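# Move six cart bottles into fridge and close door

## Task

Transfer all six bottles from the cart into the refrigerator so each one stands upright, then close the refrigerator door completely. The task fails if a glass bottle drops any real distance, if the door is swung open or closed violently, or if the robot tips over or is left leaning. At the end, release everything and pull the robot away.

## Robot and tools

Robot: TidyBot++, a mobile base 0.54 m long, 0.50 m wide and 0.38 m tall on four driven casters. It carries a single seven-joint arm with a two-finger gripper. The shoulder sits 0.12 m ahead of the base centre and 0.68 m off the floor. Segment lengths are 0.42 m (upper arm), 0.31 m (forearm) and 0.31 m (wrist to hand point). There are two cameras. base_camera is a 644x364 pinhole view from the base. wrist_camera is a 644x476 fisheye that looks the way the hand points. The arm starts folded with the hand aimed down. In that pose the hand reaches up to 0.08 m past the base front, and the elbow can be as high as 1.15 m.

Frames (all in metres): the base frame has its origin on the floor beneath the base centre, with x forward, y to the left and z up. hand_pose is reported in this frame and marks the point midway between the finger pads. The hand's own z axis runs out along the fingers, and the fingers open and close along its y axis. The odometry frame is the base frame as it was when the scene began. base_odometry comes only from wheel rotation, so any slip shows up as travel, and it drifts a few cm over many moves. Heading is in rad, positive to the left, between -3.142 and 3.142. base_tilt is in degrees, and forward and right leans read positive.

move runs one action. base is an object holding relative offsets, counted from where the base is when the command starts and along its axes at that moment. translate_m is metres, forward positive, range -2 to 2. strafe_m is metres, left positive, range -2 to 2. rotate_rad is radians, counter-clockwise seen from above positive, range -6.3 to 6.3.

joints is an object keyed by joint name, and every value is an absolute target in rad:
- joint_1_rad: any angle; spins the whole arm about vertical, clockwise from above is positive (the reverse of heading).
- joint_2_rad: -2.249 to 2.249; shoulder, 0 is upper arm straight up.
- joint_3_rad: any angle.
- joint_4_rad: -2.579 to 2.579; elbow, 0 is straight, and with joint_3 at 3.14 a negative value bends the forearm forward.
- joint_5_rad and joint_7_rad: any angle.
- joint_6_rad: -2.099 to 2.099; wrist.
- gripper_pos: 0 (open) to 1 (closed). The pad gap is about 85 x (1 - gripper_pos) mm.
At joint_7 = 1.57 with the hand pointing down, the fingers open toward the robot's left and right. Any-angle joints take the short way round, so step by less than half a turn.

target is one list of seven numbers [x, y, z, qw, qx, qy, qz]. It is an absolute hand pose in the base frame, with position in metres and then a quaternion. When target is given, joints may contain gripper_pos and nothing else.

speeds caps top speed for that one action only. translate_m and strafe_m take 0.05 to 0.5 m/s; when both are used, state the speed under only one of them. rotate_rad takes 0.1 to 1.57 rad/s. blocking set to true or omitted waits until everything is at rest. When false, the call returns in about 0.5 s and motion carries on; check it with wait(0) and read the line "earlier move". cameras lists base_camera, wrist_camera or all; [] returns no images.

Other tools: wait(seconds from 0 to 10); stop (brakes every running motion); zoom_image(camera, region [x0, y0, x1, y1] in image pixels, up to 504x504); finished_scene(scene: the current scene's number), which can't be undone.

Results: the "pictures" line gives the order of the images. The "move" line reads done or the worst status. base_status, joint_status and hand_status can read moving, done, off_target, not_followed, contact_stop, time_out, torque_fault or limit_stop_at_motor_heat. "joint command not followed" or "pose unreachable" with a "cause:" means the arm targets were withheld. on_its_own lists anything the robot did without being told. motor_effort is a percent of the maximum, with the peak in brackets. hand_target is where the commanded joints would place the hand. Also watch the Motor temperatures, MOTOR HOT, OVER-TEMPERATURE FAULT and ARM HIT lines. If a call is refused, or an uncommanded stop shows up, the remaining move, wait and finished_scene calls in that reply are skipped.

Hand moves: the hand tends to miss by up to about 3 cm. To fix position, add (wanted - hand_pose) to your previous target's x, y, z. To hold still, resend hand_target rather than hand_pose. A heavy load makes the arm sag, so correct it the same way. Never command a loaded joint to the angle it currently reads. Low, forward-pointing poses close to the base can fail, or drive the arm into the base, and nothing prevents that contact. A hand pointing straight down can go no higher than about 0.94 m, and only close to the base. Out-of-reach poses wander for 10 s and end in time_out. Fingers closed at 1 keep squeezing at 100 to 150 N: "done" means nothing was grasped, and "off_target" means an object is held.

Avoid: dropping glass bottles; yanking or swinging the fridge door fast; snagging the arm high up while the base drives or turns, which can tip the robot (back away to set it upright); reaching out far or swinging sideways while stretched; driving the arm into furniture, which causes a torque fault and a 10 s arm freeze; squeezing hard on something still resting on a surface; fast-swung loads; and long holds while stretched out, which overheat the motors. Rough motion can cost points even when nothing breaks. Finish with the gripper open and the robot clear.

Each tool is called by a JSON object that holds its "fn" and its "kwargs", one argument or row to a line.

## Session

{"fn": "move", "kwargs": {

}}

Scene clock: 0.00 s.
Motor temperatures (°C): [37 42 36 36 44 49 43]
base_odometry: x=+0.000 y=+0.000 heading=+0.000
base_tilt: forward=+0.1 right=-0.3
base_status: not commanded
joint_positions: joint_1_rad=-0.002 joint_2_rad=-0.330 joint_3_rad=+3.164 joint_4_rad=-2.525 joint_5_rad=-0.045 joint_6_rad=-0.840 joint_7_rad=+1.580 gripper_pos=+0.000
joint_status: not commanded
motor_effort: joint_1_rad=+0 joint_2_rad=-3 joint_3_rad=+0 joint_4_rad=+16 joint_5_rad=+0 joint_6_rad=+3 joint_7_rad=-1
hand_pose: x=+0.2715 y=+0.0094 z=+0.5871 quat_wxyz=(-0.020, +0.998, -0.020, +0.054) (m; base frame)
hand_target: x=+0.2718 y=+0.0094 z=+0.5872 quat_wxyz=(-0.020, +0.998, -0.020, +0.054) (m; base frame)
hand_status: not commanded
pictures: base_camera, wrist_camera

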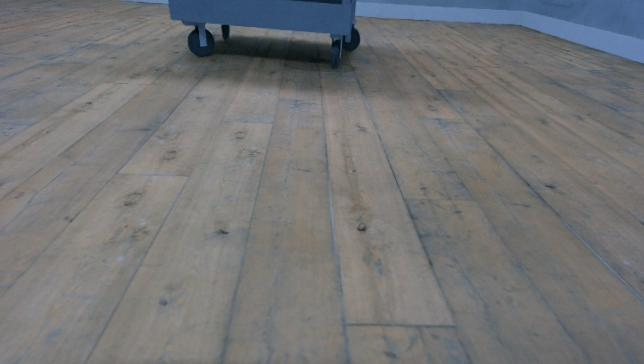

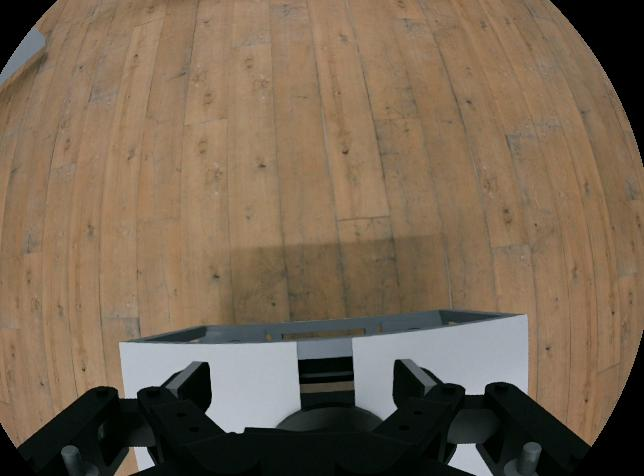

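{"fn": "move", "kwargs": {
  "joints": {"joint_6_rad": 0.45}
}}

Scene clock: 2.33 s.
Motor temperatures (°C): [37 42 35 36 44 49 43]
move: done
base_odometry: x=+0.000 y=+0.000 heading=+0.000
base_tilt: forward=+0.1 right=-0.3
base_status: not commanded
joint_positions: joint_1_rad=-0.002 joint_2_rad=-0.330 joint_3_rad=+3.164 joint_4_rad=-2.525 joint_5_rad=-0.045 joint_6_rad=+0.375 joint_7_rad=+1.580 gripper_pos=+0.000
joint_status: all done
motor_effort: joint_1_rad=-1(1) joint_2_rad=-7(7) joint_3_rad=-1(1) joint_4_rad=+20(20) joint_5_rad=+1(1) joint_6_rad=+9(10) joint_7_rad=-1(2)
hand_pose: x=+0.5395 y=-0.0131 z=+0.8196 quat_wxyz=(+0.000, +0.789, -0.028, +0.614) (m; base frame)
hand_target: x=+0.5444 y=-0.0143 z=+0.8426 quat_wxyz=(+0.001, +0.765, -0.028, +0.643) (m; base frame)
hand_status: not commanded
pictures: base_camera, wrist_camera

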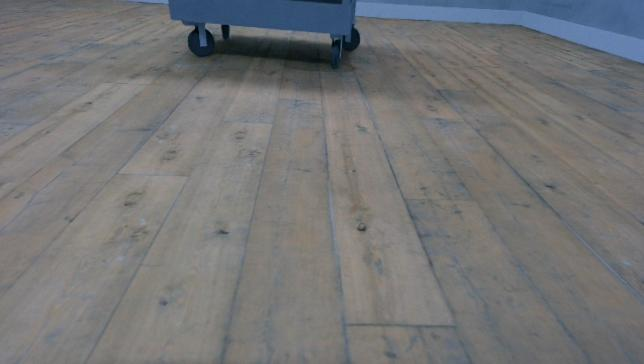

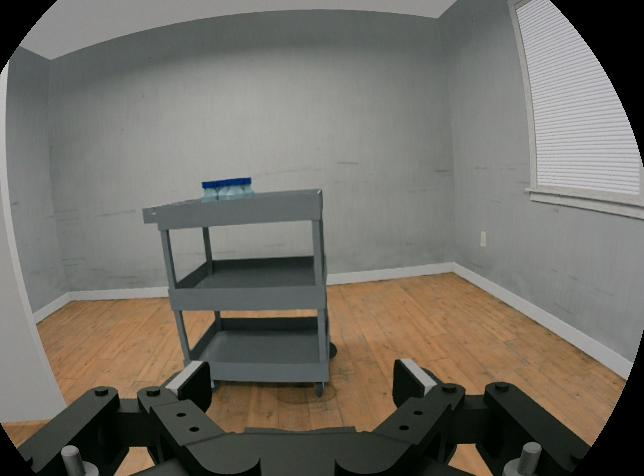

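{"fn": "move", "kwargs": {
  "joints": {"joint_1_rad": -0.9},
  "cameras": ["wrist_camera"]
}}

{"fn": "zoom_image", "kwargs": {
  "camera": "wrist_camera",
  "region": [100, 0, 600, 476]
}}

{"fn": "move", "kwargs": {
  "joints": {"joint_1_rad": 0.0, "joint_2_rad": 0.4, "joint_4_rad": -1.3, "joint_6_rad":-0.4},
  "cameras": ["wrist_camera"]
}}

{"fn": "zoom_image", "kwargs": {
  "camera": "wrist_camera",
  "region": [100, 50, 400, 350]
}}

Scene clock: 4.80 s.
Motor temperatures (°C): [37 42 35 36 44 49 43]
move: done
base_odometry: x=+0.000 y=+0.000 heading=+0.000
base_tilt: forward=+0.0 right=-0.3
base_status: not commanded
joint_positions: joint_1_rad=-0.876 joint_2_rad=-0.330 joint_3_rad=+3.164 joint_4_rad=-2.525 joint_5_rad=-0.045 joint_6_rad=+0.375 joint_7_rad=+1.580 gripper_pos=+0.000
joint_status: all done
motor_effort: joint_1_rad=+0(2) joint_2_rad=-7(7) joint_3_rad=+0(1) joint_4_rad=+19(20) joint_5_rad=+1(1) joint_6_rad=+9(10) joint_7_rad=-1(1)
hand_pose: x=+0.3987 y=+0.3143 z=+0.8197 quat_wxyz=(-0.260, +0.727, +0.309, +0.556) (m; base frame)
hand_target: x=+0.3952 y=+0.3239 z=+0.8426 quat_wxyz=(-0.278, +0.702, +0.307, +0.580) (m; base frame)
hand_status: not commanded
pictures: wrist_camera

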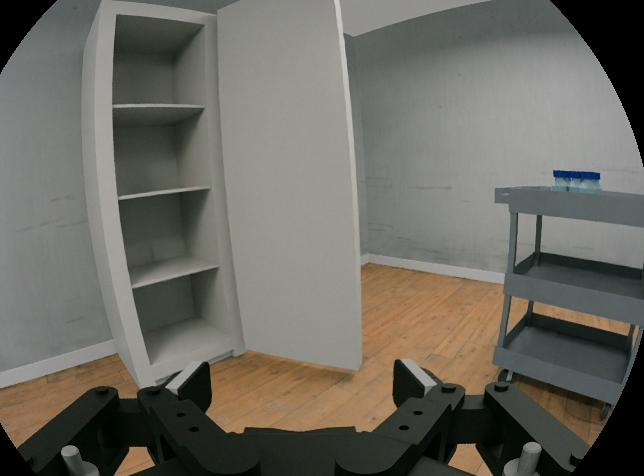

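Scaled by 1.008.

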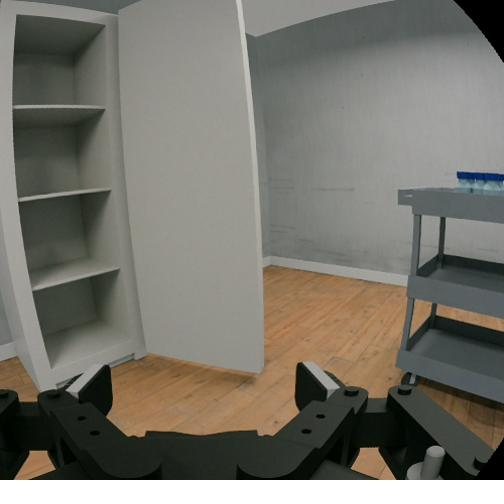

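Scene clock: 7.57 s.
Motor temperatures (°C): [37 42 35 36 44 49 43]
move: done
base_odometry: x=+0.000 y=+0.000 heading=+0.000
base_tilt: forward=+0.1 right=-0.3
base_status: not commanded
joint_positions: joint_1_rad=-0.019 joint_2_rad=+0.370 joint_3_rad=+3.164 joint_4_rad=-1.326 joint_5_rad=-0.045 joint_6_rad=-0.327 joint_7_rad=+1.580 gripper_pos=+0.000
joint_status: all done
motor_effort: joint_1_rad=+0(2) joint_2_rad=-35(36) joint_3_rad=+0(2) joint_4_rad=+22(23) joint_5_rad=+0(1) joint_6_rad=+9(11) joint_7_rad=-2(2)
hand_pose: x=+0.8634 y=+0.0058 z=+0.8987 quat_wxyz=(-0.011, +0.848, -0.009, +0.530) (m; base frame)
hand_target: x=+0.8636 y=-0.0070 z=+0.8717 quat_wxyz=(-0.007, +0.867, -0.017, +0.498) (m; base frame)
hand_status: not commanded
pictures: wrist_camera

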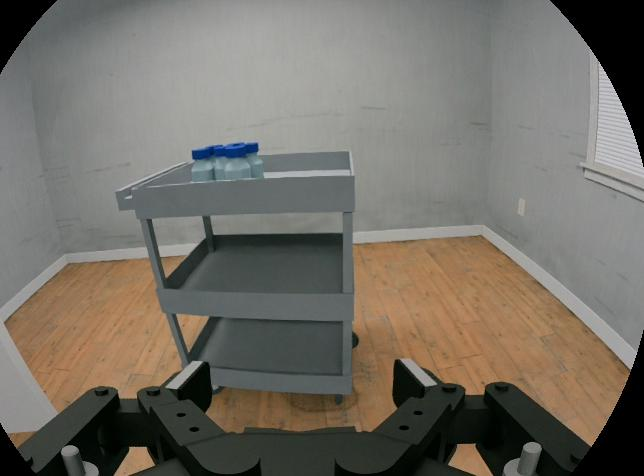

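Scaled by 1.680.

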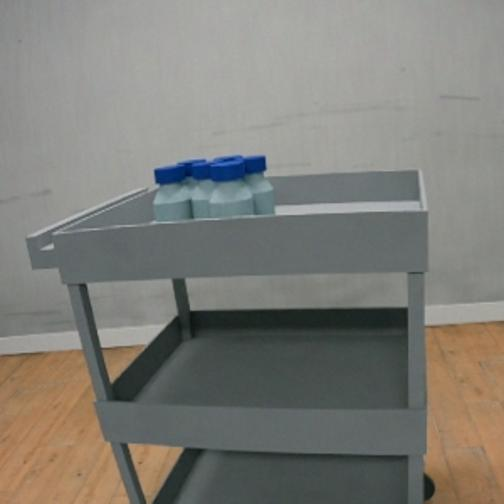

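{"fn": "move", "kwargs": {
  "base": {"translate_m": 0.6, "strafe_m": 0.2},
  "joints": {"joint_1_rad": 0.0, "joint_2_rad": 0.147, "joint_4_rad": -0.903, "joint_6_rad":-1.35},
  "cameras": ["base_camera","wrist_camera"]
}}

{"fn": "zoom_image", "kwargs": {
  "camera": "wrist_camera",
  "region": [100, 50, 500, 350]
}}

Scene clock: 13.07 s.
Motor temperatures (°C): [36 42 35 36 44 49 43]
move: done
base_odometry: x=+0.600 y=+0.200 heading=+0.001
base_tilt: forward=+0.1 right=-0.3
base_status: done
joint_positions: joint_1_rad=-0.017 joint_2_rad=+0.147 joint_3_rad=+3.164 joint_4_rad=-0.919 joint_5_rad=-0.045 joint_6_rad=-1.278 joint_7_rad=+1.580 gripper_pos=+0.000
joint_status: all done
motor_effort: joint_1_rad=-1(2) joint_2_rad=-24(36) joint_3_rad=-1(2) joint_4_rad=+19(24) joint_5_rad=+0(1) joint_6_rad=+7(10) joint_7_rad=-1(2)
hand_pose: x=+0.6786 y=+0.0128 z=+1.0328 quat_wxyz=(-0.018, +0.921, +0.005, +0.388) (m; base frame)
hand_target: x=+0.6639 y=+0.0039 z=+1.0251 quat_wxyz=(-0.015, +0.932, -0.002, +0.363) (m; base frame)
hand_status: not commanded
pictures: base_camera, wrist_camera

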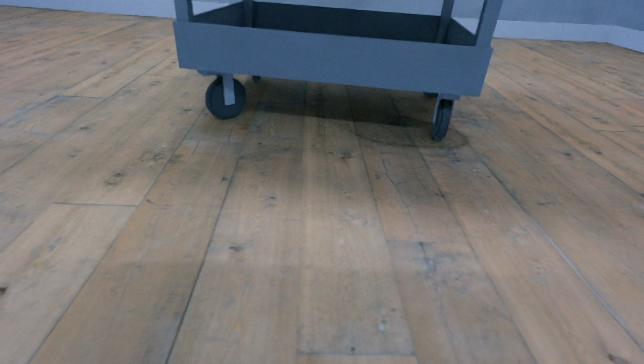

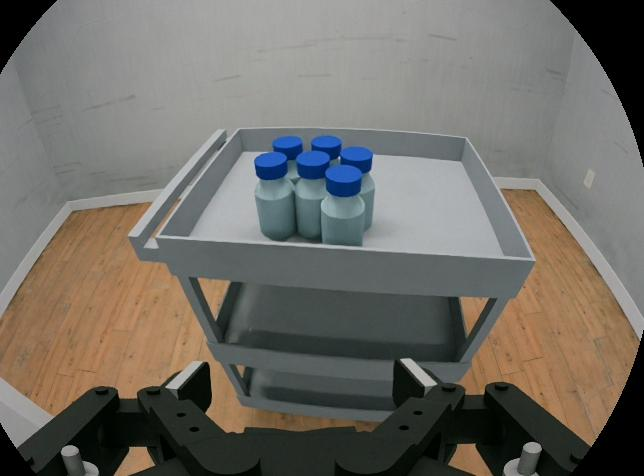

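Scaled by 1.260.

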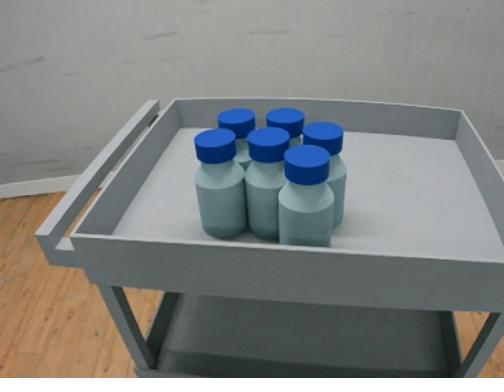

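{"fn": "move", "kwargs": {
  "base": {"translate_m": 0.4, "strafe_m": -0.13, "rotate_rad": 0.785},
  "joints": {"joint_1_rad": 0.785, "joint_2_rad": -0.51, "joint_3_rad": 3.1416, "joint_4_rad": -2.16, "joint_5_rad": 0.0, "joint_6_rad": -0.22, "joint_7_rad": 1.571},
  "cameras": ["wrist_camera"]
}}

{"fn": "zoom_image", "kwargs": {
  "camera": "wrist_camera",
  "region": [150, 100, 500, 400]
}}

Scene clock: 20.90 s.
Motor temperatures (°C): [36 42 35 36 44 49 43]
move: done
base_odometry: x=+1.000 y=+0.071 heading=+0.787
base_tilt: forward=+0.1 right=-0.3
base_status: done
joint_positions: joint_1_rad=+0.761 joint_2_rad=-0.494 joint_3_rad=+3.150 joint_4_rad=-2.137 joint_5_rad=-0.045 joint_6_rad=-0.298 joint_7_rad=+1.580 gripper_pos=+0.000
joint_status: all done
motor_effort: joint_1_rad=+0(2) joint_2_rad=-4(24) joint_3_rad=+0(3) joint_4_rad=+22(23) joint_5_rad=+1(2) joint_6_rad=+9(10) joint_7_rad=-1(2)
hand_pose: x=+0.4129 y=-0.2779 z=+0.9171 quat_wxyz=(+0.196, +0.761, -0.320, +0.530) (m; base frame)
hand_target: x=+0.4068 y=-0.2856 z=+0.9324 quat_wxyz=(+0.227, +0.743, -0.308, +0.549) (m; base frame)
hand_status: not commanded
pictures: wrist_camera

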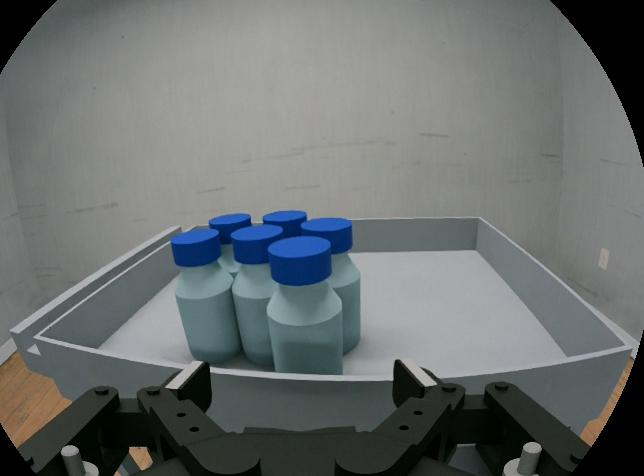

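Scaled by 1.440.

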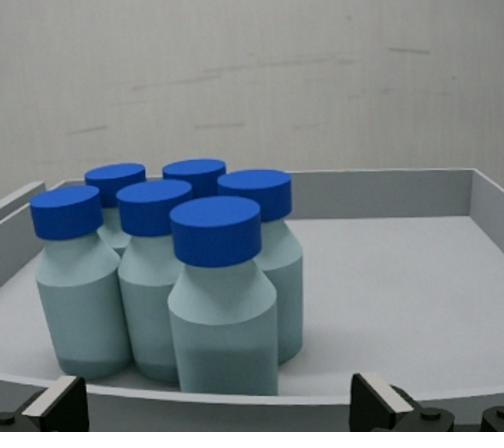

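{"fn": "move", "kwargs": {
  "joints": {"joint_1_rad": 0.785, "joint_2_rad": -0.26, "joint_4_rad": -2.08, "joint_6_rad": -0.04},
  "cameras": ["wrist_camera"]
}}

Scene clock: 23.53 s.
Motor temperatures (°C): [36 42 35 36 44 49 43]
move: done
base_odometry: x=+1.000 y=+0.071 heading=+0.787
base_tilt: forward=+0.0 right=-0.3
base_status: not commanded
joint_positions: joint_1_rad=+0.761 joint_2_rad=-0.275 joint_3_rad=+3.150 joint_4_rad=-2.106 joint_5_rad=-0.045 joint_6_rad=-0.118 joint_7_rad=+1.580 gripper_pos=+0.000
joint_status: all done
motor_effort: joint_1_rad=-1(1) joint_2_rad=-12(14) joint_3_rad=+0(1) joint_4_rad=+22(23) joint_5_rad=+0(1) joint_6_rad=+9(10) joint_7_rad=-1(1)
hand_pose: x=+0.4648 y=-0.3313 z=+0.8908 quat_wxyz=(+0.198, +0.762, -0.323, +0.525) (m; base frame)
hand_target: x=+0.4700 y=-0.3488 z=+0.9221 quat_wxyz=(+0.229, +0.741, -0.307, +0.552) (m; base frame)
hand_status: not commanded
pictures: wrist_camera

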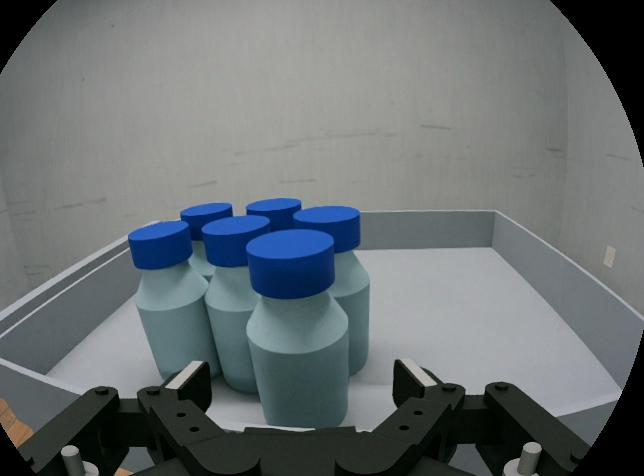

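{"fn": "move", "kwargs": {
  "joints": {"joint_1_rad": 0.728, "joint_2_rad": -0.15, "joint_4_rad": -1.933},
  "cameras": ["wrist_camera"]
}}

Scene clock: 25.80 s.
Motor temperatures (°C): [36 41 35 36 44 49 43]
move: done
base_odometry: x=+1.000 y=+0.071 heading=+0.787
base_tilt: forward=+0.0 right=-0.3
base_status: not commanded
joint_positions: joint_1_rad=+0.748 joint_2_rad=-0.172 joint_3_rad=+3.150 joint_4_rad=-1.955 joint_5_rad=-0.045 joint_6_rad=-0.111 joint_7_rad=+1.580 gripper_pos=+0.000
joint_status: all done
motor_effort: joint_1_rad=-1(1) joint_2_rad=-15(16) joint_3_rad=+0(1) joint_4_rad=+22(24) joint_5_rad=+0(1) joint_6_rad=+9(10) joint_7_rad=-1(2)
hand_pose: x=+0.5065 y=-0.3625 z=+0.9314 quat_wxyz=(+0.204, +0.749, -0.312, +0.548) (m; base frame)
hand_target: x=+0.5274 y=-0.3622 z=+0.9540 quat_wxyz=(+0.218, +0.739, -0.281, +0.572) (m; base frame)
hand_status: not commanded
pictures: wrist_camera

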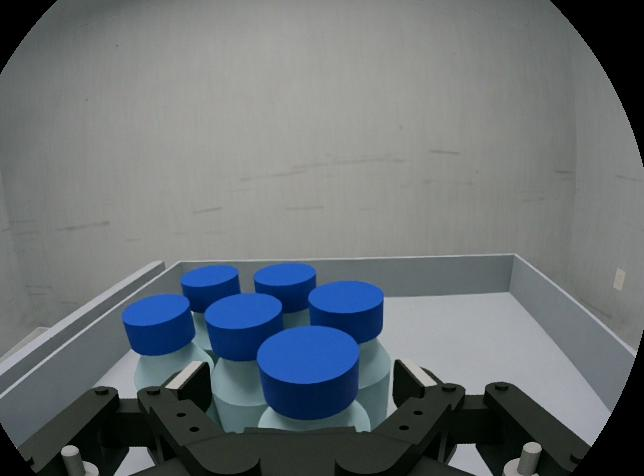

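{"fn": "move", "kwargs": {
  "joints": {"joint_2_rad": -0.087, "joint_4_rad": -1.89},
  "cameras": ["wrist_camera"]
}}

{"fn": "zoom_image", "kwargs": {
  "camera": "wrist_camera",
  "region": [150, 280, 460, 470]
}}

Scene clock: 27.33 s.
Motor temperatures (°C): [36 41 35 36 44 49 43]
move: done
base_odometry: x=+1.000 y=+0.071 heading=+0.787
base_tilt: forward=+0.0 right=-0.3
base_status: not commanded
joint_positions: joint_1_rad=+0.748 joint_2_rad=-0.107 joint_3_rad=+3.150 joint_4_rad=-1.911 joint_5_rad=-0.045 joint_6_rad=-0.111 joint_7_rad=+1.580 gripper_pos=+0.000
joint_status: all done
motor_effort: joint_1_rad=+0(1) joint_2_rad=-17(19) joint_3_rad=+0(1) joint_4_rad=+21(23) joint_5_rad=+0(1) joint_6_rad=+9(10) joint_7_rad=-1(2)
hand_pose: x=+0.5237 y=-0.3786 z=+0.9223 quat_wxyz=(+0.201, +0.755, -0.315, +0.539) (m; base frame)
hand_target: x=+0.5448 y=-0.3777 z=+0.9449 quat_wxyz=(+0.215, +0.744, -0.283, +0.565) (m; base frame)
hand_status: not commanded
pictures: wrist_camera

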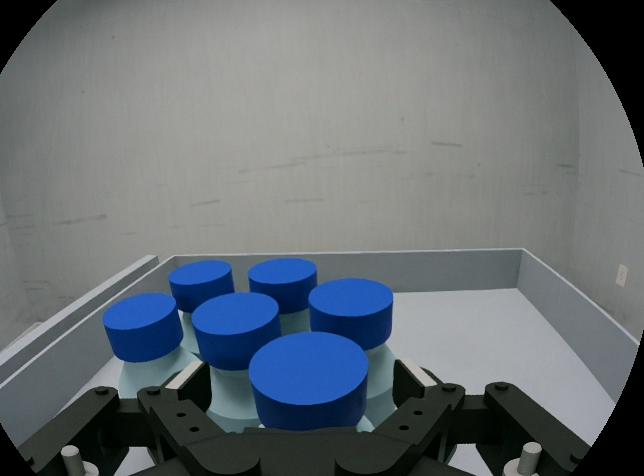

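Scaled by 1.626.

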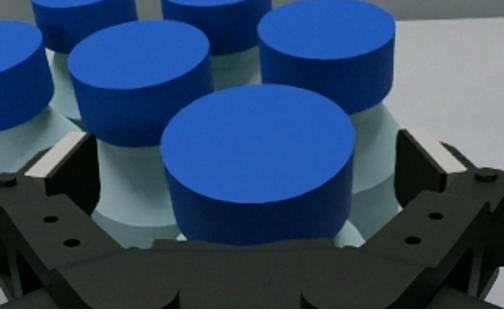

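{"fn": "move", "kwargs": {
  "joints": {"gripper_pos": 0.42},
  "cameras": ["wrist_camera"]
}}

{"fn": "zoom_image", "kwargs": {
  "camera": "wrist_camera",
  "region": [150, 280, 460, 470]
}}

Scene clock: 28.53 s.
Motor temperatures (°C): [36 41 35 36 44 49 43]
move: done
base_odometry: x=+1.000 y=+0.071 heading=+0.787
base_tilt: forward=+0.1 right=-0.3
base_status: not commanded
joint_positions: joint_1_rad=+0.748 joint_2_rad=-0.107 joint_3_rad=+3.151 joint_4_rad=-1.911 joint_5_rad=-0.045 joint_6_rad=-0.111 joint_7_rad=+1.580 gripper_pos=+0.411
joint_status: all done
motor_effort: joint_1_rad=-2(4) joint_2_rad=-16(18) joint_3_rad=-2(4) joint_4_rad=+22(23) joint_5_rad=+1(1) joint_6_rad=+9(10) joint_7_rad=-1(1)
hand_pose: x=+0.5233 y=-0.3790 z=+0.9223 quat_wxyz=(+0.201, +0.755, -0.315, +0.539) (m; base frame)
hand_target: x=+0.5448 y=-0.3777 z=+0.9449 quat_wxyz=(+0.215, +0.744, -0.283, +0.565) (m; base frame)
hand_status: not commanded
pictures: wrist_camera

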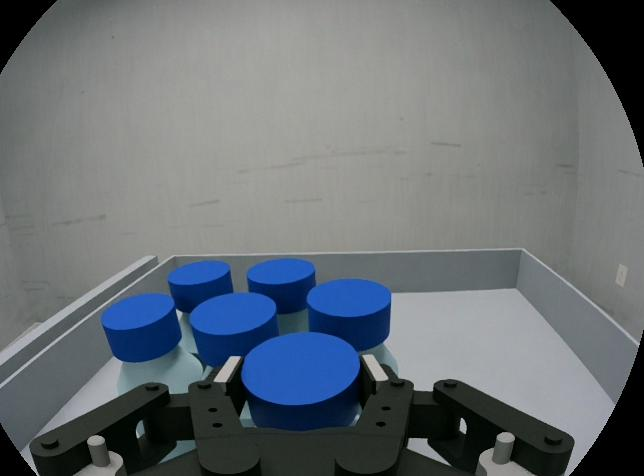

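Scaled by 1.626.

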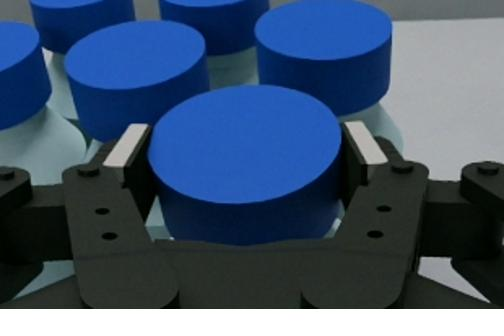

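{"fn": "move", "kwargs": {
  "joints": {"gripper_pos": 0.6},
  "cameras": []
}}

Scene clock: 29.27 s.
Motor temperatures (°C): [36 41 35 36 44 49 43]
move: off_target
base_odometry: x=+1.000 y=+0.071 heading=+0.787
base_tilt: forward=+0.0 right=-0.3
base_status: not commanded
joint_positions: joint_1_rad=+0.748 joint_2_rad=-0.107 joint_3_rad=+3.151 joint_4_rad=-1.911 joint_5_rad=-0.045 joint_6_rad=-0.111 joint_7_rad=+1.580 gripper_pos=+0.438
joint_status: gripper_pos off_target (ended at +0.438, target +0.600)
motor_effort: joint_1_rad=-3(3) joint_2_rad=-16(16) joint_3_rad=-3(3) joint_4_rad=+22(23) joint_5_rad=+0(1) joint_6_rad=+10(10) joint_7_rad=-1(2)
hand_pose: x=+0.5233 y=-0.3791 z=+0.9225 quat_wxyz=(+0.201, +0.755, -0.315, +0.539) (m; base frame)
hand_target: x=+0.5448 y=-0.3777 z=+0.9449 quat_wxyz=(+0.215, +0.744, -0.283, +0.565) (m; base frame)
hand_status: not commanded
pictures: none
No camera images: "cameras" was empty.

{"fn": "move", "kwargs": {
  "joints": {"joint_2_rad": -0.16, "joint_4_rad": -1.565, "joint_6_rad": -0.545, "gripper_pos": 0.75},
  "cameras": ["wrist_camera"]
}}

Scene clock: 31.43 s.
Motor temperatures (°C): [36 41 35 36 44 49 43]
move: off_target
base_odometry: x=+1.000 y=+0.071 heading=+0.787
base_tilt: forward=+0.1 right=-0.3
base_status: not commanded
joint_positions: joint_1_rad=+0.748 joint_2_rad=-0.132 joint_3_rad=+3.151 joint_4_rad=-1.609 joint_5_rad=-0.045 joint_6_rad=-0.497 joint_7_rad=+1.580 gripper_pos=+0.438
joint_status: joint_4_rad off_target (ended at -1.609, target -1.565); gripper_pos off_target (ended at +0.438, target +0.750); the others done
motor_effort: joint_1_rad=+0(3) joint_2_rad=-21(24) joint_3_rad=-1(4) joint_4_rad=+26(30) joint_5_rad=+0(1) joint_6_rad=+13(15) joint_7_rad=-1(2)
hand_pose: x=+0.5197 y=-0.3679 z=+1.0062 quat_wxyz=(+0.187, +0.773, -0.315, +0.519) (m; base frame)
hand_target: x=+0.5172 y=-0.3531 z=+1.0338 quat_wxyz=(+0.200, +0.774, -0.295, +0.524) (m; base frame)
hand_status: not commanded
pictures: wrist_camera

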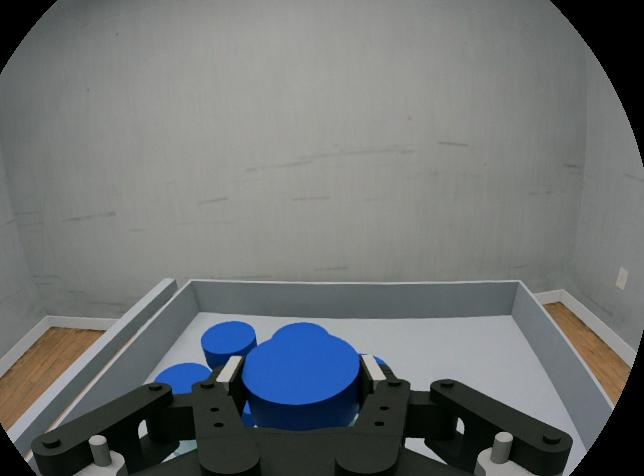

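{"fn": "move", "kwargs": {
  "joints": {"joint_2_rad": -0.18, "joint_4_rad": -1.49, "joint_6_rad": -0.59},
  "cameras": []
}}

{"fn": "move", "kwargs": {
  "base": {"translate_m": -0.212, "strafe_m": 0.212},
  "cameras": ["wrist_camera"]
}}

Scene clock: 33.43 s.
Motor temperatures (°C): [36 41 35 36 44 49 43]
move: off_target
base_odometry: x=+1.000 y=+0.071 heading=+0.787
base_tilt: forward=+0.1 right=-0.3
base_status: not commanded
joint_positions: joint_1_rad=+0.748 joint_2_rad=-0.151 joint_3_rad=+3.151 joint_4_rad=-1.534 joint_5_rad=-0.045 joint_6_rad=-0.547 joint_7_rad=+1.580 gripper_pos=+0.438
joint_status: joint_4_rad off_target (ended at -1.534, target -1.490); the others done
motor_effort: joint_1_rad=-1(1) joint_2_rad=-20(22) joint_3_rad=+0(1) joint_4_rad=+26(28) joint_5_rad=+0(1) joint_6_rad=+13(14) joint_7_rad=-1(1)
hand_pose: x=+0.5152 y=-0.3629 z=+1.0471 quat_wxyz=(+0.193, +0.762, -0.309, +0.536) (m; base frame)
hand_target: x=+0.5103 y=-0.3470 z=+1.0762 quat_wxyz=(+0.207, +0.760, -0.290, +0.544) (m; base frame)
hand_status: not commanded
pictures: none
No camera images: "cameras" was empty.

Scene clock: 35.37 s.
Motor temperatures (°C): [36 41 35 36 44 49 43]
move: done
base_odometry: x=+0.700 y=+0.070 heading=+0.788
base_tilt: forward=+0.0 right=-0.3
base_status: done
joint_positions: joint_1_rad=+0.747 joint_2_rad=-0.163 joint_3_rad=+3.149 joint_4_rad=-1.533 joint_5_rad=-0.045 joint_6_rad=-0.551 joint_7_rad=+1.580 gripper_pos=+0.438
joint_status: not commanded
motor_effort: joint_1_rad=+0(1) joint_2_rad=-19(24) joint_3_rad=+0(2) joint_4_rad=+26(28) joint_5_rad=+0(1) joint_6_rad=+13(14) joint_7_rad=-1(2)
hand_pose: x=+0.5122 y=-0.3585 z=+1.0531 quat_wxyz=(+0.194, +0.760, -0.307, +0.540) (m; base frame)
hand_target: x=+0.5103 y=-0.3470 z=+1.0762 quat_wxyz=(+0.207, +0.760, -0.290, +0.544) (m; base frame)
hand_status: not commanded
pictures: wrist_camera

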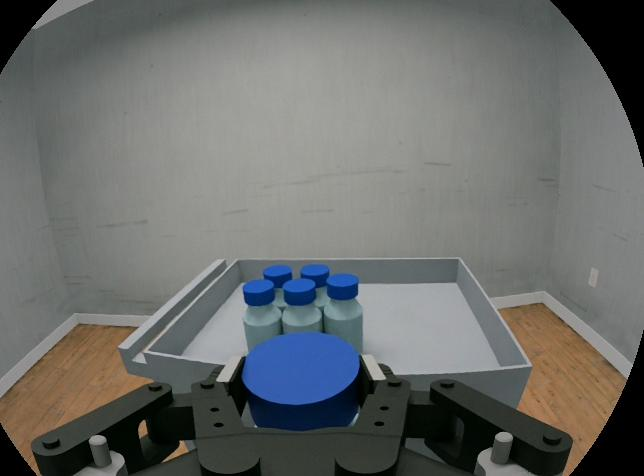

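{"fn": "move", "kwargs": {
  "base": {"translate_m": 0.445, "strafe_m": 0.445},
  "joints": {"joint_1_rad": -0.81},
  "cameras": ["wrist_camera"]
}}

{"fn": "zoom_image", "kwargs": {
  "camera": "wrist_camera",
  "region": [100, 0, 600, 476]
}}

Scene clock: 38.37 s.
Motor temperatures (°C): [36 41 35 36 44 49 43]
move: done
base_odometry: x=+0.699 y=+0.699 heading=+0.788
base_tilt: forward=+0.1 right=-0.3
base_status: done
joint_positions: joint_1_rad=-0.789 joint_2_rad=-0.162 joint_3_rad=+3.139 joint_4_rad=-1.533 joint_5_rad=-0.045 joint_6_rad=-0.551 joint_7_rad=+1.580 gripper_pos=+0.438
joint_status: all done
motor_effort: joint_1_rad=-1(3) joint_2_rad=-19(24) joint_3_rad=+0(4) joint_4_rad=+27(27) joint_5_rad=+0(1) joint_6_rad=+13(13) joint_7_rad=-1(2)
hand_pose: x=+0.4870 y=+0.3849 z=+1.0522 quat_wxyz=(-0.237, +0.758, +0.311, +0.521) (m; base frame)
hand_target: x=+0.4786 y=+0.3797 z=+1.0762 quat_wxyz=(-0.229, +0.748, +0.321, +0.535) (m; base frame)
hand_status: not commanded
pictures: wrist_camera

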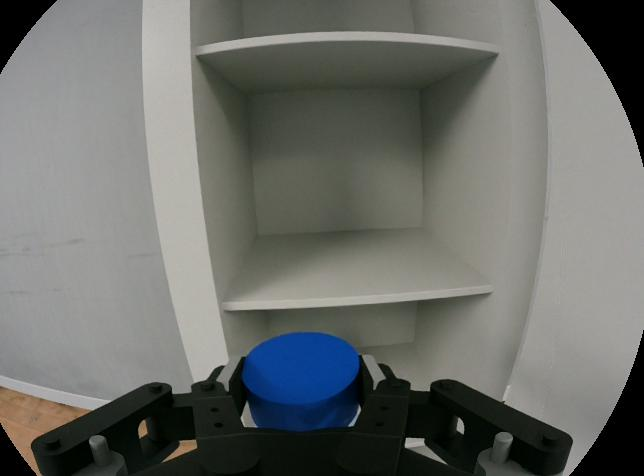

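Scaled by 1.008.

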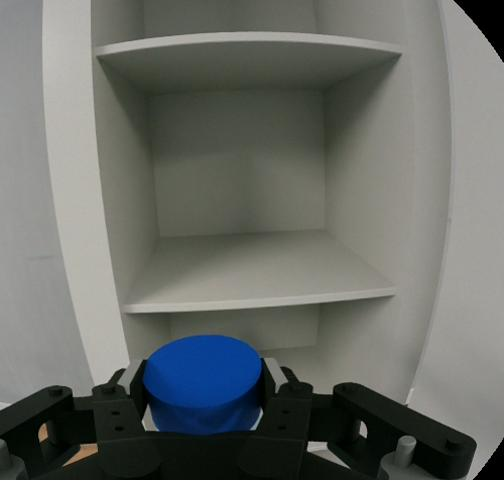

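{"fn": "move", "kwargs": {
  "base": {"translate_m": 0.0707, "strafe_m": 0.0707},
  "cameras": ["wrist_camera"]
}}

{"fn": "zoom_image", "kwargs": {
  "camera": "wrist_camera",
  "region": [130, 100, 600, 450]
}}

Scene clock: 40.70 s.
Motor temperatures (°C): [36 41 35 36 44 49 43]
move: done
base_odometry: x=+0.698 y=+0.799 heading=+0.789
base_tilt: forward=+0.1 right=-0.3
base_status: done
joint_positions: joint_1_rad=-0.789 joint_2_rad=-0.158 joint_3_rad=+3.139 joint_4_rad=-1.533 joint_5_rad=-0.045 joint_6_rad=-0.552 joint_7_rad=+1.580 gripper_pos=+0.438
joint_status: not commanded
motor_effort: joint_1_rad=+0(1) joint_2_rad=-20(24) joint_3_rad=+0(2) joint_4_rad=+27(27) joint_5_rad=+0(1) joint_6_rad=+13(14) joint_7_rad=-1(2)
hand_pose: x=+0.4879 y=+0.3859 z=+1.0501 quat_wxyz=(-0.236, +0.760, +0.312, +0.520) (m; base frame)
hand_target: x=+0.4786 y=+0.3797 z=+1.0762 quat_wxyz=(-0.229, +0.748, +0.321, +0.535) (m; base frame)
hand_status: not commanded
pictures: wrist_camera

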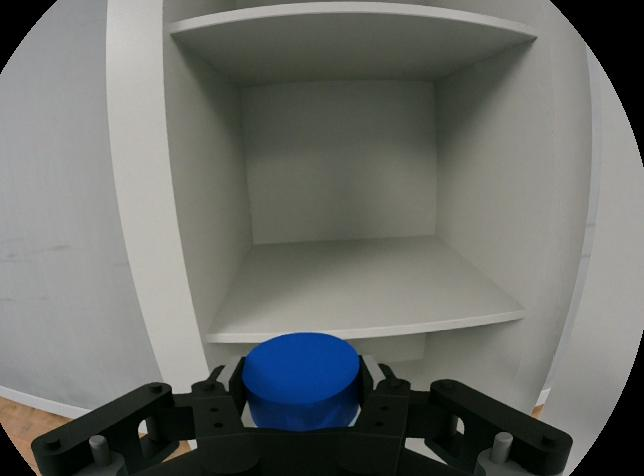

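Scaled by 1.072.

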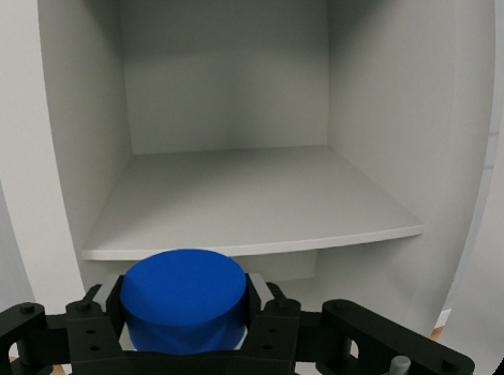

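{"fn": "move", "kwargs": {
  "joints": {"joint_2_rad": -0.06, "joint_4_rad": -1.278, "joint_6_rad": -0.70},
  "cameras": []
}}

{"fn": "move", "kwargs": {
  "base": {"translate_m": 0.1705, "strafe_m": 0.1705},
  "cameras": ["wrist_camera"]
}}

Scene clock: 44.00 s.
Motor temperatures (°C): [36 41 35 36 44 49 43]
move: off_target
base_odometry: x=+0.698 y=+0.799 heading=+0.789
base_tilt: forward=+0.1 right=-0.3
base_status: not commanded
joint_positions: joint_1_rad=-0.789 joint_2_rad=-0.063 joint_3_rad=+3.139 joint_4_rad=-1.326 joint_5_rad=-0.045 joint_6_rad=-0.654 joint_7_rad=+1.580 gripper_pos=+0.438
joint_status: joint_4_rad off_target (ended at -1.326, target -1.278); the others done
motor_effort: joint_1_rad=+0(1) joint_2_rad=-23(24) joint_3_rad=+0(1) joint_4_rad=+26(29) joint_5_rad=+0(1) joint_6_rad=+13(14) joint_7_rad=-1(2)
hand_pose: x=+0.5097 y=+0.4096 z=+1.0915 quat_wxyz=(-0.239, +0.756, +0.313, +0.523) (m; base frame)
hand_target: x=+0.5058 y=+0.4083 z=+1.1045 quat_wxyz=(-0.226, +0.752, +0.323, +0.528) (m; base frame)
hand_status: not commanded
pictures: none
No camera images: "cameras" was empty.

Scene clock: 45.77 s.
Motor temperatures (°C): [36 41 34 36 44 49 43]
move: done
base_odometry: x=+0.697 y=+1.040 heading=+0.789
base_tilt: forward=+0.1 right=-0.4
base_status: done
joint_positions: joint_1_rad=-0.789 joint_2_rad=-0.044 joint_3_rad=+3.139 joint_4_rad=-1.324 joint_5_rad=-0.045 joint_6_rad=-0.659 joint_7_rad=+1.580 gripper_pos=+0.438
joint_status: not commanded
motor_effort: joint_1_rad=+0(1) joint_2_rad=-24(27) joint_3_rad=+0(2) joint_4_rad=+26(27) joint_5_rad=+0(1) joint_6_rad=+12(14) joint_7_rad=-1(1)
hand_pose: x=+0.5146 y=+0.4147 z=+1.0805 quat_wxyz=(-0.235, +0.762, +0.315, +0.515) (m; base frame)
hand_target: x=+0.5058 y=+0.4083 z=+1.1045 quat_wxyz=(-0.226, +0.752, +0.323, +0.528) (m; base frame)
hand_status: not commanded
pictures: wrist_camera

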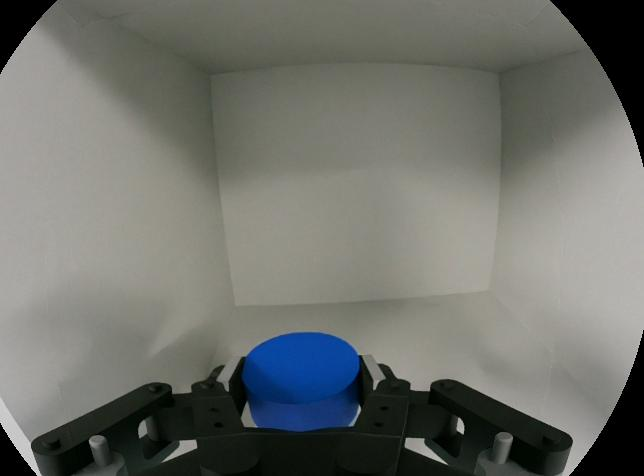

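{"fn": "move", "kwargs": {
  "joints": {"joint_2_rad": 0.352, "joint_4_rad": -0.794, "joint_6_rad": -0.745},
  "cameras": ["wrist_camera"]
}}

Scene clock: 48.37 s.
Motor temperatures (°C): [35 41 34 36 44 49 43]
move: off_target
base_odometry: x=+0.697 y=+1.040 heading=+0.789
base_tilt: forward=+0.1 right=-0.4
base_status: not commanded
joint_positions: joint_1_rad=-0.789 joint_2_rad=+0.366 joint_3_rad=+3.139 joint_4_rad=-0.844 joint_5_rad=-0.045 joint_6_rad=-0.701 joint_7_rad=+1.580 gripper_pos=+0.438
joint_status: joint_4_rad off_target (ended at -0.844, target -0.794); the others done
motor_effort: joint_1_rad=+0(1) joint_2_rad=-39(43) joint_3_rad=-1(1) joint_4_rad=+25(28) joint_5_rad=+0(1) joint_6_rad=+13(14) joint_7_rad=-1(1)
hand_pose: x=+0.6306 y=+0.5319 z=+1.0825 quat_wxyz=(-0.241, +0.754, +0.312, +0.525) (m; base frame)
hand_target: x=+0.6192 y=+0.5275 z=+1.1083 quat_wxyz=(-0.231, +0.745, +0.320, +0.538) (m; base frame)
hand_status: not commanded
pictures: wrist_camera

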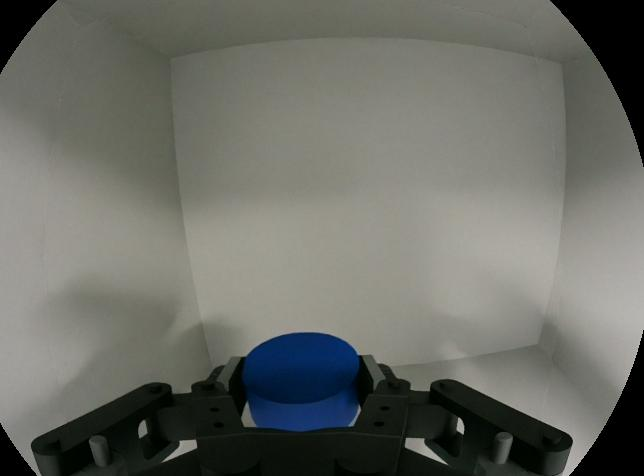

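{"fn": "move", "kwargs": {
  "joints": {"joint_2_rad": 0.325, "joint_4_rad": -0.91, "joint_6_rad": -0.595},
  "cameras": ["wrist_camera"]
}}

Scene clock: 49.77 s.
Motor temperatures (°C): [35 41 34 36 44 49 43]
move: done
base_odometry: x=+0.697 y=+1.040 heading=+0.789
base_tilt: forward=+0.1 right=-0.4
base_status: not commanded
joint_positions: joint_1_rad=-0.789 joint_2_rad=+0.358 joint_3_rad=+3.139 joint_4_rad=-0.919 joint_5_rad=-0.045 joint_6_rad=-0.674 joint_7_rad=+1.580 gripper_pos=+0.438
joint_status: all done
motor_effort: joint_1_rad=-1(1) joint_2_rad=-39(41) joint_3_rad=-1(1) joint_4_rad=+26(28) joint_5_rad=+0(1) joint_6_rad=+13(14) joint_7_rad=-1(1)
hand_pose: x=+0.6303 y=+0.5313 z=+1.0518 quat_wxyz=(-0.234, +0.765, +0.316, +0.510) (m; base frame)
hand_target: x=+0.6228 y=+0.5312 z=+1.1043 quat_wxyz=(-0.240, +0.728, +0.312, +0.560) (m; base frame)
hand_status: not commanded
pictures: wrist_camera

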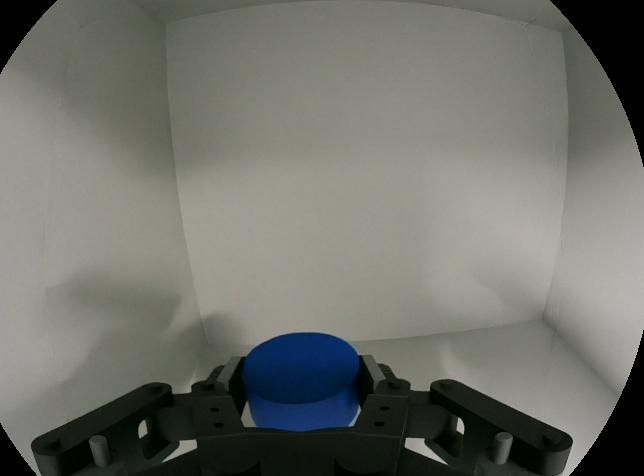

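{"fn": "move", "kwargs": {
  "joints": {"joint_2_rad": 0.315, "joint_4_rad": -0.94, "joint_6_rad": -0.53},
  "cameras": []
}}

Scene clock: 50.60 s.
Motor temperatures (°C): [35 41 34 36 44 49 43]
move: done
base_odometry: x=+0.697 y=+1.040 heading=+0.789
base_tilt: forward=+0.1 right=-0.4
base_status: not commanded
joint_positions: joint_1_rad=-0.789 joint_2_rad=+0.352 joint_3_rad=+3.139 joint_4_rad=-0.946 joint_5_rad=-0.045 joint_6_rad=-0.620 joint_7_rad=+1.580 gripper_pos=+0.438
joint_status: all done
motor_effort: joint_1_rad=+0(1) joint_2_rad=-39(40) joint_3_rad=-1(1) joint_4_rad=+26(27) joint_5_rad=+0(1) joint_6_rad=+13(14) joint_7_rad=-1(1)
hand_pose: x=+0.6330 y=+0.5332 z=+1.0555 quat_wxyz=(-0.239, +0.757, +0.312, +0.523) (m; base frame)
hand_target: x=+0.6237 y=+0.5321 z=+1.1133 quat_wxyz=(-0.247, +0.716, +0.307, +0.577) (m; base frame)
hand_status: not commanded
pictures: none
No camera images: "cameras" was empty.

{"fn": "move", "kwargs": {
  "joints": {"joint_2_rad": 0.30, "joint_4_rad": -0.985, "joint_6_rad": -0.50},
  "cameras": []
}}

{"fn": "move", "kwargs": {
  "joints": {"joint_2_rad": 0.29, "joint_4_rad": -1.01, "joint_6_rad": -0.48},
  "cameras": ["wrist_camera"]
}}

Scene clock: 51.60 s.
Motor temperatures (°C): [35 41 34 36 44 49 43]
move: done
base_odometry: x=+0.697 y=+1.040 heading=+0.789
base_tilt: forward=+0.1 right=-0.4
base_status: not commanded
joint_positions: joint_1_rad=-0.789 joint_2_rad=+0.336 joint_3_rad=+3.139 joint_4_rad=-0.987 joint_5_rad=-0.045 joint_6_rad=-0.594 joint_7_rad=+1.580 gripper_pos=+0.438
joint_status: all done
motor_effort: joint_1_rad=+0(1) joint_2_rad=-38(40) joint_3_rad=-1(1) joint_4_rad=+26(27) joint_5_rad=+0(1) joint_6_rad=+12(13) joint_7_rad=-1(1)
hand_pose: x=+0.6303 y=+0.5301 z=+1.0504 quat_wxyz=(-0.239, +0.757, +0.311, +0.523) (m; base frame)
hand_target: x=+0.6214 y=+0.5298 z=+1.1062 quat_wxyz=(-0.247, +0.716, +0.307, +0.577) (m; base frame)
hand_status: not commanded
pictures: none
No camera images: "cameras" was empty.

Scene clock: 52.20 s.
Motor temperatures (°C): [35 41 34 36 44 49 43]
move: done
base_odometry: x=+0.697 y=+1.040 heading=+0.789
base_tilt: forward=+0.1 right=-0.3
base_status: not commanded
joint_positions: joint_1_rad=-0.789 joint_2_rad=+0.325 joint_3_rad=+3.139 joint_4_rad=-1.011 joint_5_rad=-0.045 joint_6_rad=-0.573 joint_7_rad=+1.580 gripper_pos=+0.438
joint_status: all done
motor_effort: joint_1_rad=+0(1) joint_2_rad=-38(39) joint_3_rad=-1(2) joint_4_rad=+26(27) joint_5_rad=+0(1) joint_6_rad=+12(13) joint_7_rad=-1(1)
hand_pose: x=+0.6286 y=+0.5281 z=+1.0504 quat_wxyz=(-0.240, +0.755, +0.310, +0.526) (m; base frame)
hand_target: x=+0.6198 y=+0.5280 z=+1.1045 quat_wxyz=(-0.248, +0.714, +0.306, +0.579) (m; base frame)
hand_status: not commanded
pictures: wrist_camera

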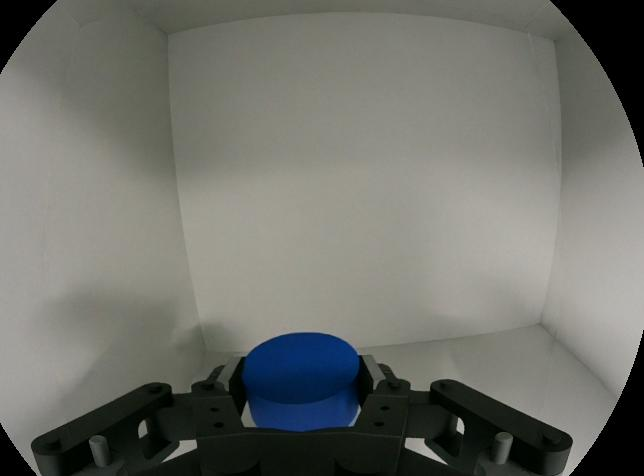

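{"fn": "move", "kwargs": {
  "joints": {"joint_2_rad": 0.28, "joint_4_rad": -1.055, "joint_6_rad": -0.455},
  "cameras": []
}}

{"fn": "move", "kwargs": {
  "joints": {"joint_2_rad": 0.27, "joint_4_rad": -1.095, "joint_6_rad": -0.42},
  "cameras": ["wrist_camera"]
}}

Scene clock: 53.17 s.
Motor temperatures (°C): [35 41 34 36 44 49 43]
move: done
base_odometry: x=+0.697 y=+1.040 heading=+0.789
base_tilt: forward=+0.1 right=-0.4
base_status: not commanded
joint_positions: joint_1_rad=-0.789 joint_2_rad=+0.308 joint_3_rad=+3.139 joint_4_rad=-1.048 joint_5_rad=-0.045 joint_6_rad=-0.540 joint_7_rad=+1.580 gripper_pos=+0.438
joint_status: all done
motor_effort: joint_1_rad=-1(1) joint_2_rad=-36(38) joint_3_rad=-1(1) joint_4_rad=+25(26) joint_5_rad=+0(1) joint_6_rad=+12(12) joint_7_rad=-1(1)
hand_pose: x=+0.6259 y=+0.5249 z=+1.0505 quat_wxyz=(-0.242, +0.751, +0.308, +0.531) (m; base frame)
hand_target: x=+0.6184 y=+0.5266 z=+1.0919 quat_wxyz=(-0.246, +0.717, +0.307, +0.575) (m; base frame)
hand_status: not commanded
pictures: none
No camera images: "cameras" was empty.

Scene clock: 53.87 s.
Motor temperatures (°C): [35 41 34 36 44 49 43]
move: done
base_odometry: x=+0.697 y=+1.040 heading=+0.789
base_tilt: forward=+0.1 right=-0.4
base_status: not commanded
joint_positions: joint_1_rad=-0.789 joint_2_rad=+0.294 joint_3_rad=+3.139 joint_4_rad=-1.084 joint_5_rad=-0.045 joint_6_rad=-0.501 joint_7_rad=+1.580 gripper_pos=+0.438
joint_status: all done
motor_effort: joint_1_rad=+0(1) joint_2_rad=-35(37) joint_3_rad=-1(1) joint_4_rad=+24(26) joint_5_rad=+0(1) joint_6_rad=+11(12) joint_7_rad=-1(1)
hand_pose: x=+0.6240 y=+0.5228 z=+1.0507 quat_wxyz=(-0.244, +0.747, +0.306, +0.538) (m; base frame)
hand_target: x=+0.6173 y=+0.5254 z=+1.0854 quat_wxyz=(-0.247, +0.716, +0.307, +0.577) (m; base frame)
hand_status: not commanded
pictures: wrist_camera

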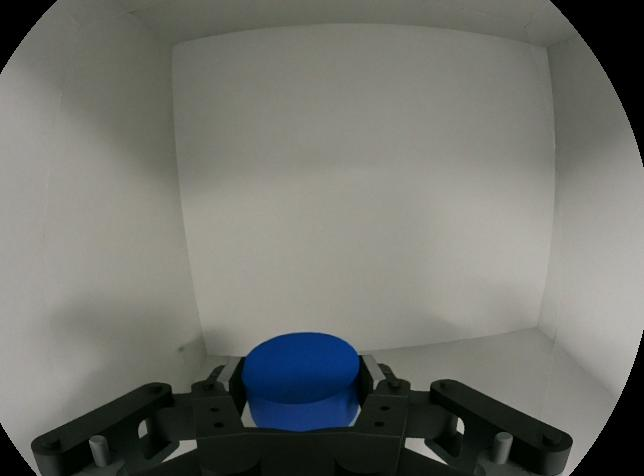

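{"fn": "move", "kwargs": {
  "joints": {"joint_4_rad": -1.01, "joint_6_rad": -0.57},
  "cameras": []
}}

Scene clock: 55.10 s.
Motor temperatures (°C): [35 41 34 36 44 49 43]
move: off_target
base_odometry: x=+0.697 y=+1.040 heading=+0.789
base_tilt: forward=+0.1 right=-0.4
base_status: not commanded
joint_positions: joint_1_rad=-0.789 joint_2_rad=+0.294 joint_3_rad=+3.139 joint_4_rad=-1.055 joint_5_rad=-0.045 joint_6_rad=-0.556 joint_7_rad=+1.580 gripper_pos=+0.438
joint_status: joint_4_rad off_target (ended at -1.055, target -1.010); the others done
motor_effort: joint_1_rad=-1(1) joint_2_rad=-37(38) joint_3_rad=-1(1) joint_4_rad=+26(27) joint_5_rad=+0(1) joint_6_rad=+13(14) joint_7_rad=-1(1)
hand_pose: x=+0.6204 y=+0.5201 z=+1.0521 quat_wxyz=(-0.241, +0.754, +0.309, +0.528) (m; base frame)
hand_target: x=+0.6094 y=+0.5171 z=+1.0917 quat_wxyz=(-0.237, +0.734, +0.315, +0.553) (m; base frame)
hand_status: not commanded
pictures: none
No camera images: "cameras" was empty.

{"fn": "move", "kwargs": {
  "joints": {"joint_4_rad": -1.07},
  "cameras": []
}}

{"fn": "move", "kwargs": {
  "joints": {"gripper_pos": 0.30},
  "cameras": ["wrist_camera"]
}}

Scene clock: 56.10 s.
Motor temperatures (°C): [35 41 34 36 44 49 43]
move: done
base_odometry: x=+0.697 y=+1.040 heading=+0.789
base_tilt: forward=+0.1 right=-0.4
base_status: not commanded
joint_positions: joint_1_rad=-0.789 joint_2_rad=+0.288 joint_3_rad=+3.139 joint_4_rad=-1.064 joint_5_rad=-0.045 joint_6_rad=-0.556 joint_7_rad=+1.580 gripper_pos=+0.438
joint_status: all done
motor_effort: joint_1_rad=+0(1) joint_2_rad=-34(38) joint_3_rad=-1(2) joint_4_rad=+23(27) joint_5_rad=+1(1) joint_6_rad=+11(13) joint_7_rad=-1(1)
hand_pose: x=+0.6189 y=+0.5185 z=+1.0502 quat_wxyz=(-0.240, +0.755, +0.310, +0.526) (m; base frame)
hand_target: x=+0.6088 y=+0.5165 z=+1.0556 quat_wxyz=(-0.228, +0.750, +0.322, +0.531) (m; base frame)
hand_status: not commanded
pictures: none
No camera images: "cameras" was empty.

Scene clock: 57.07 s.
Motor temperatures (°C): [35 41 34 36 44 49 43]
move: done
base_odometry: x=+0.697 y=+1.040 heading=+0.789
base_tilt: forward=+0.1 right=-0.4
base_status: not commanded
joint_positions: joint_1_rad=-0.789 joint_2_rad=+0.278 joint_3_rad=+3.139 joint_4_rad=-1.064 joint_5_rad=-0.045 joint_6_rad=-0.556 joint_7_rad=+1.580 gripper_pos=+0.300
joint_status: all done
motor_effort: joint_1_rad=+0(2) joint_2_rad=-32(35) joint_3_rad=+0(2) joint_4_rad=+22(24) joint_5_rad=+0(1) joint_6_rad=+9(11) joint_7_rad=-1(1)
hand_pose: x=+0.6162 y=+0.5158 z=+1.0576 quat_wxyz=(-0.242, +0.752, +0.309, +0.530) (m; base frame)
hand_target: x=+0.6088 y=+0.5165 z=+1.0556 quat_wxyz=(-0.228, +0.750, +0.322, +0.531) (m; base frame)
hand_status: not commanded
pictures: wrist_camera

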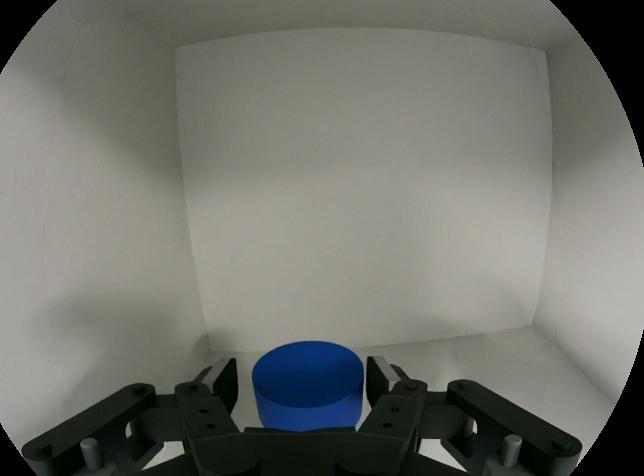

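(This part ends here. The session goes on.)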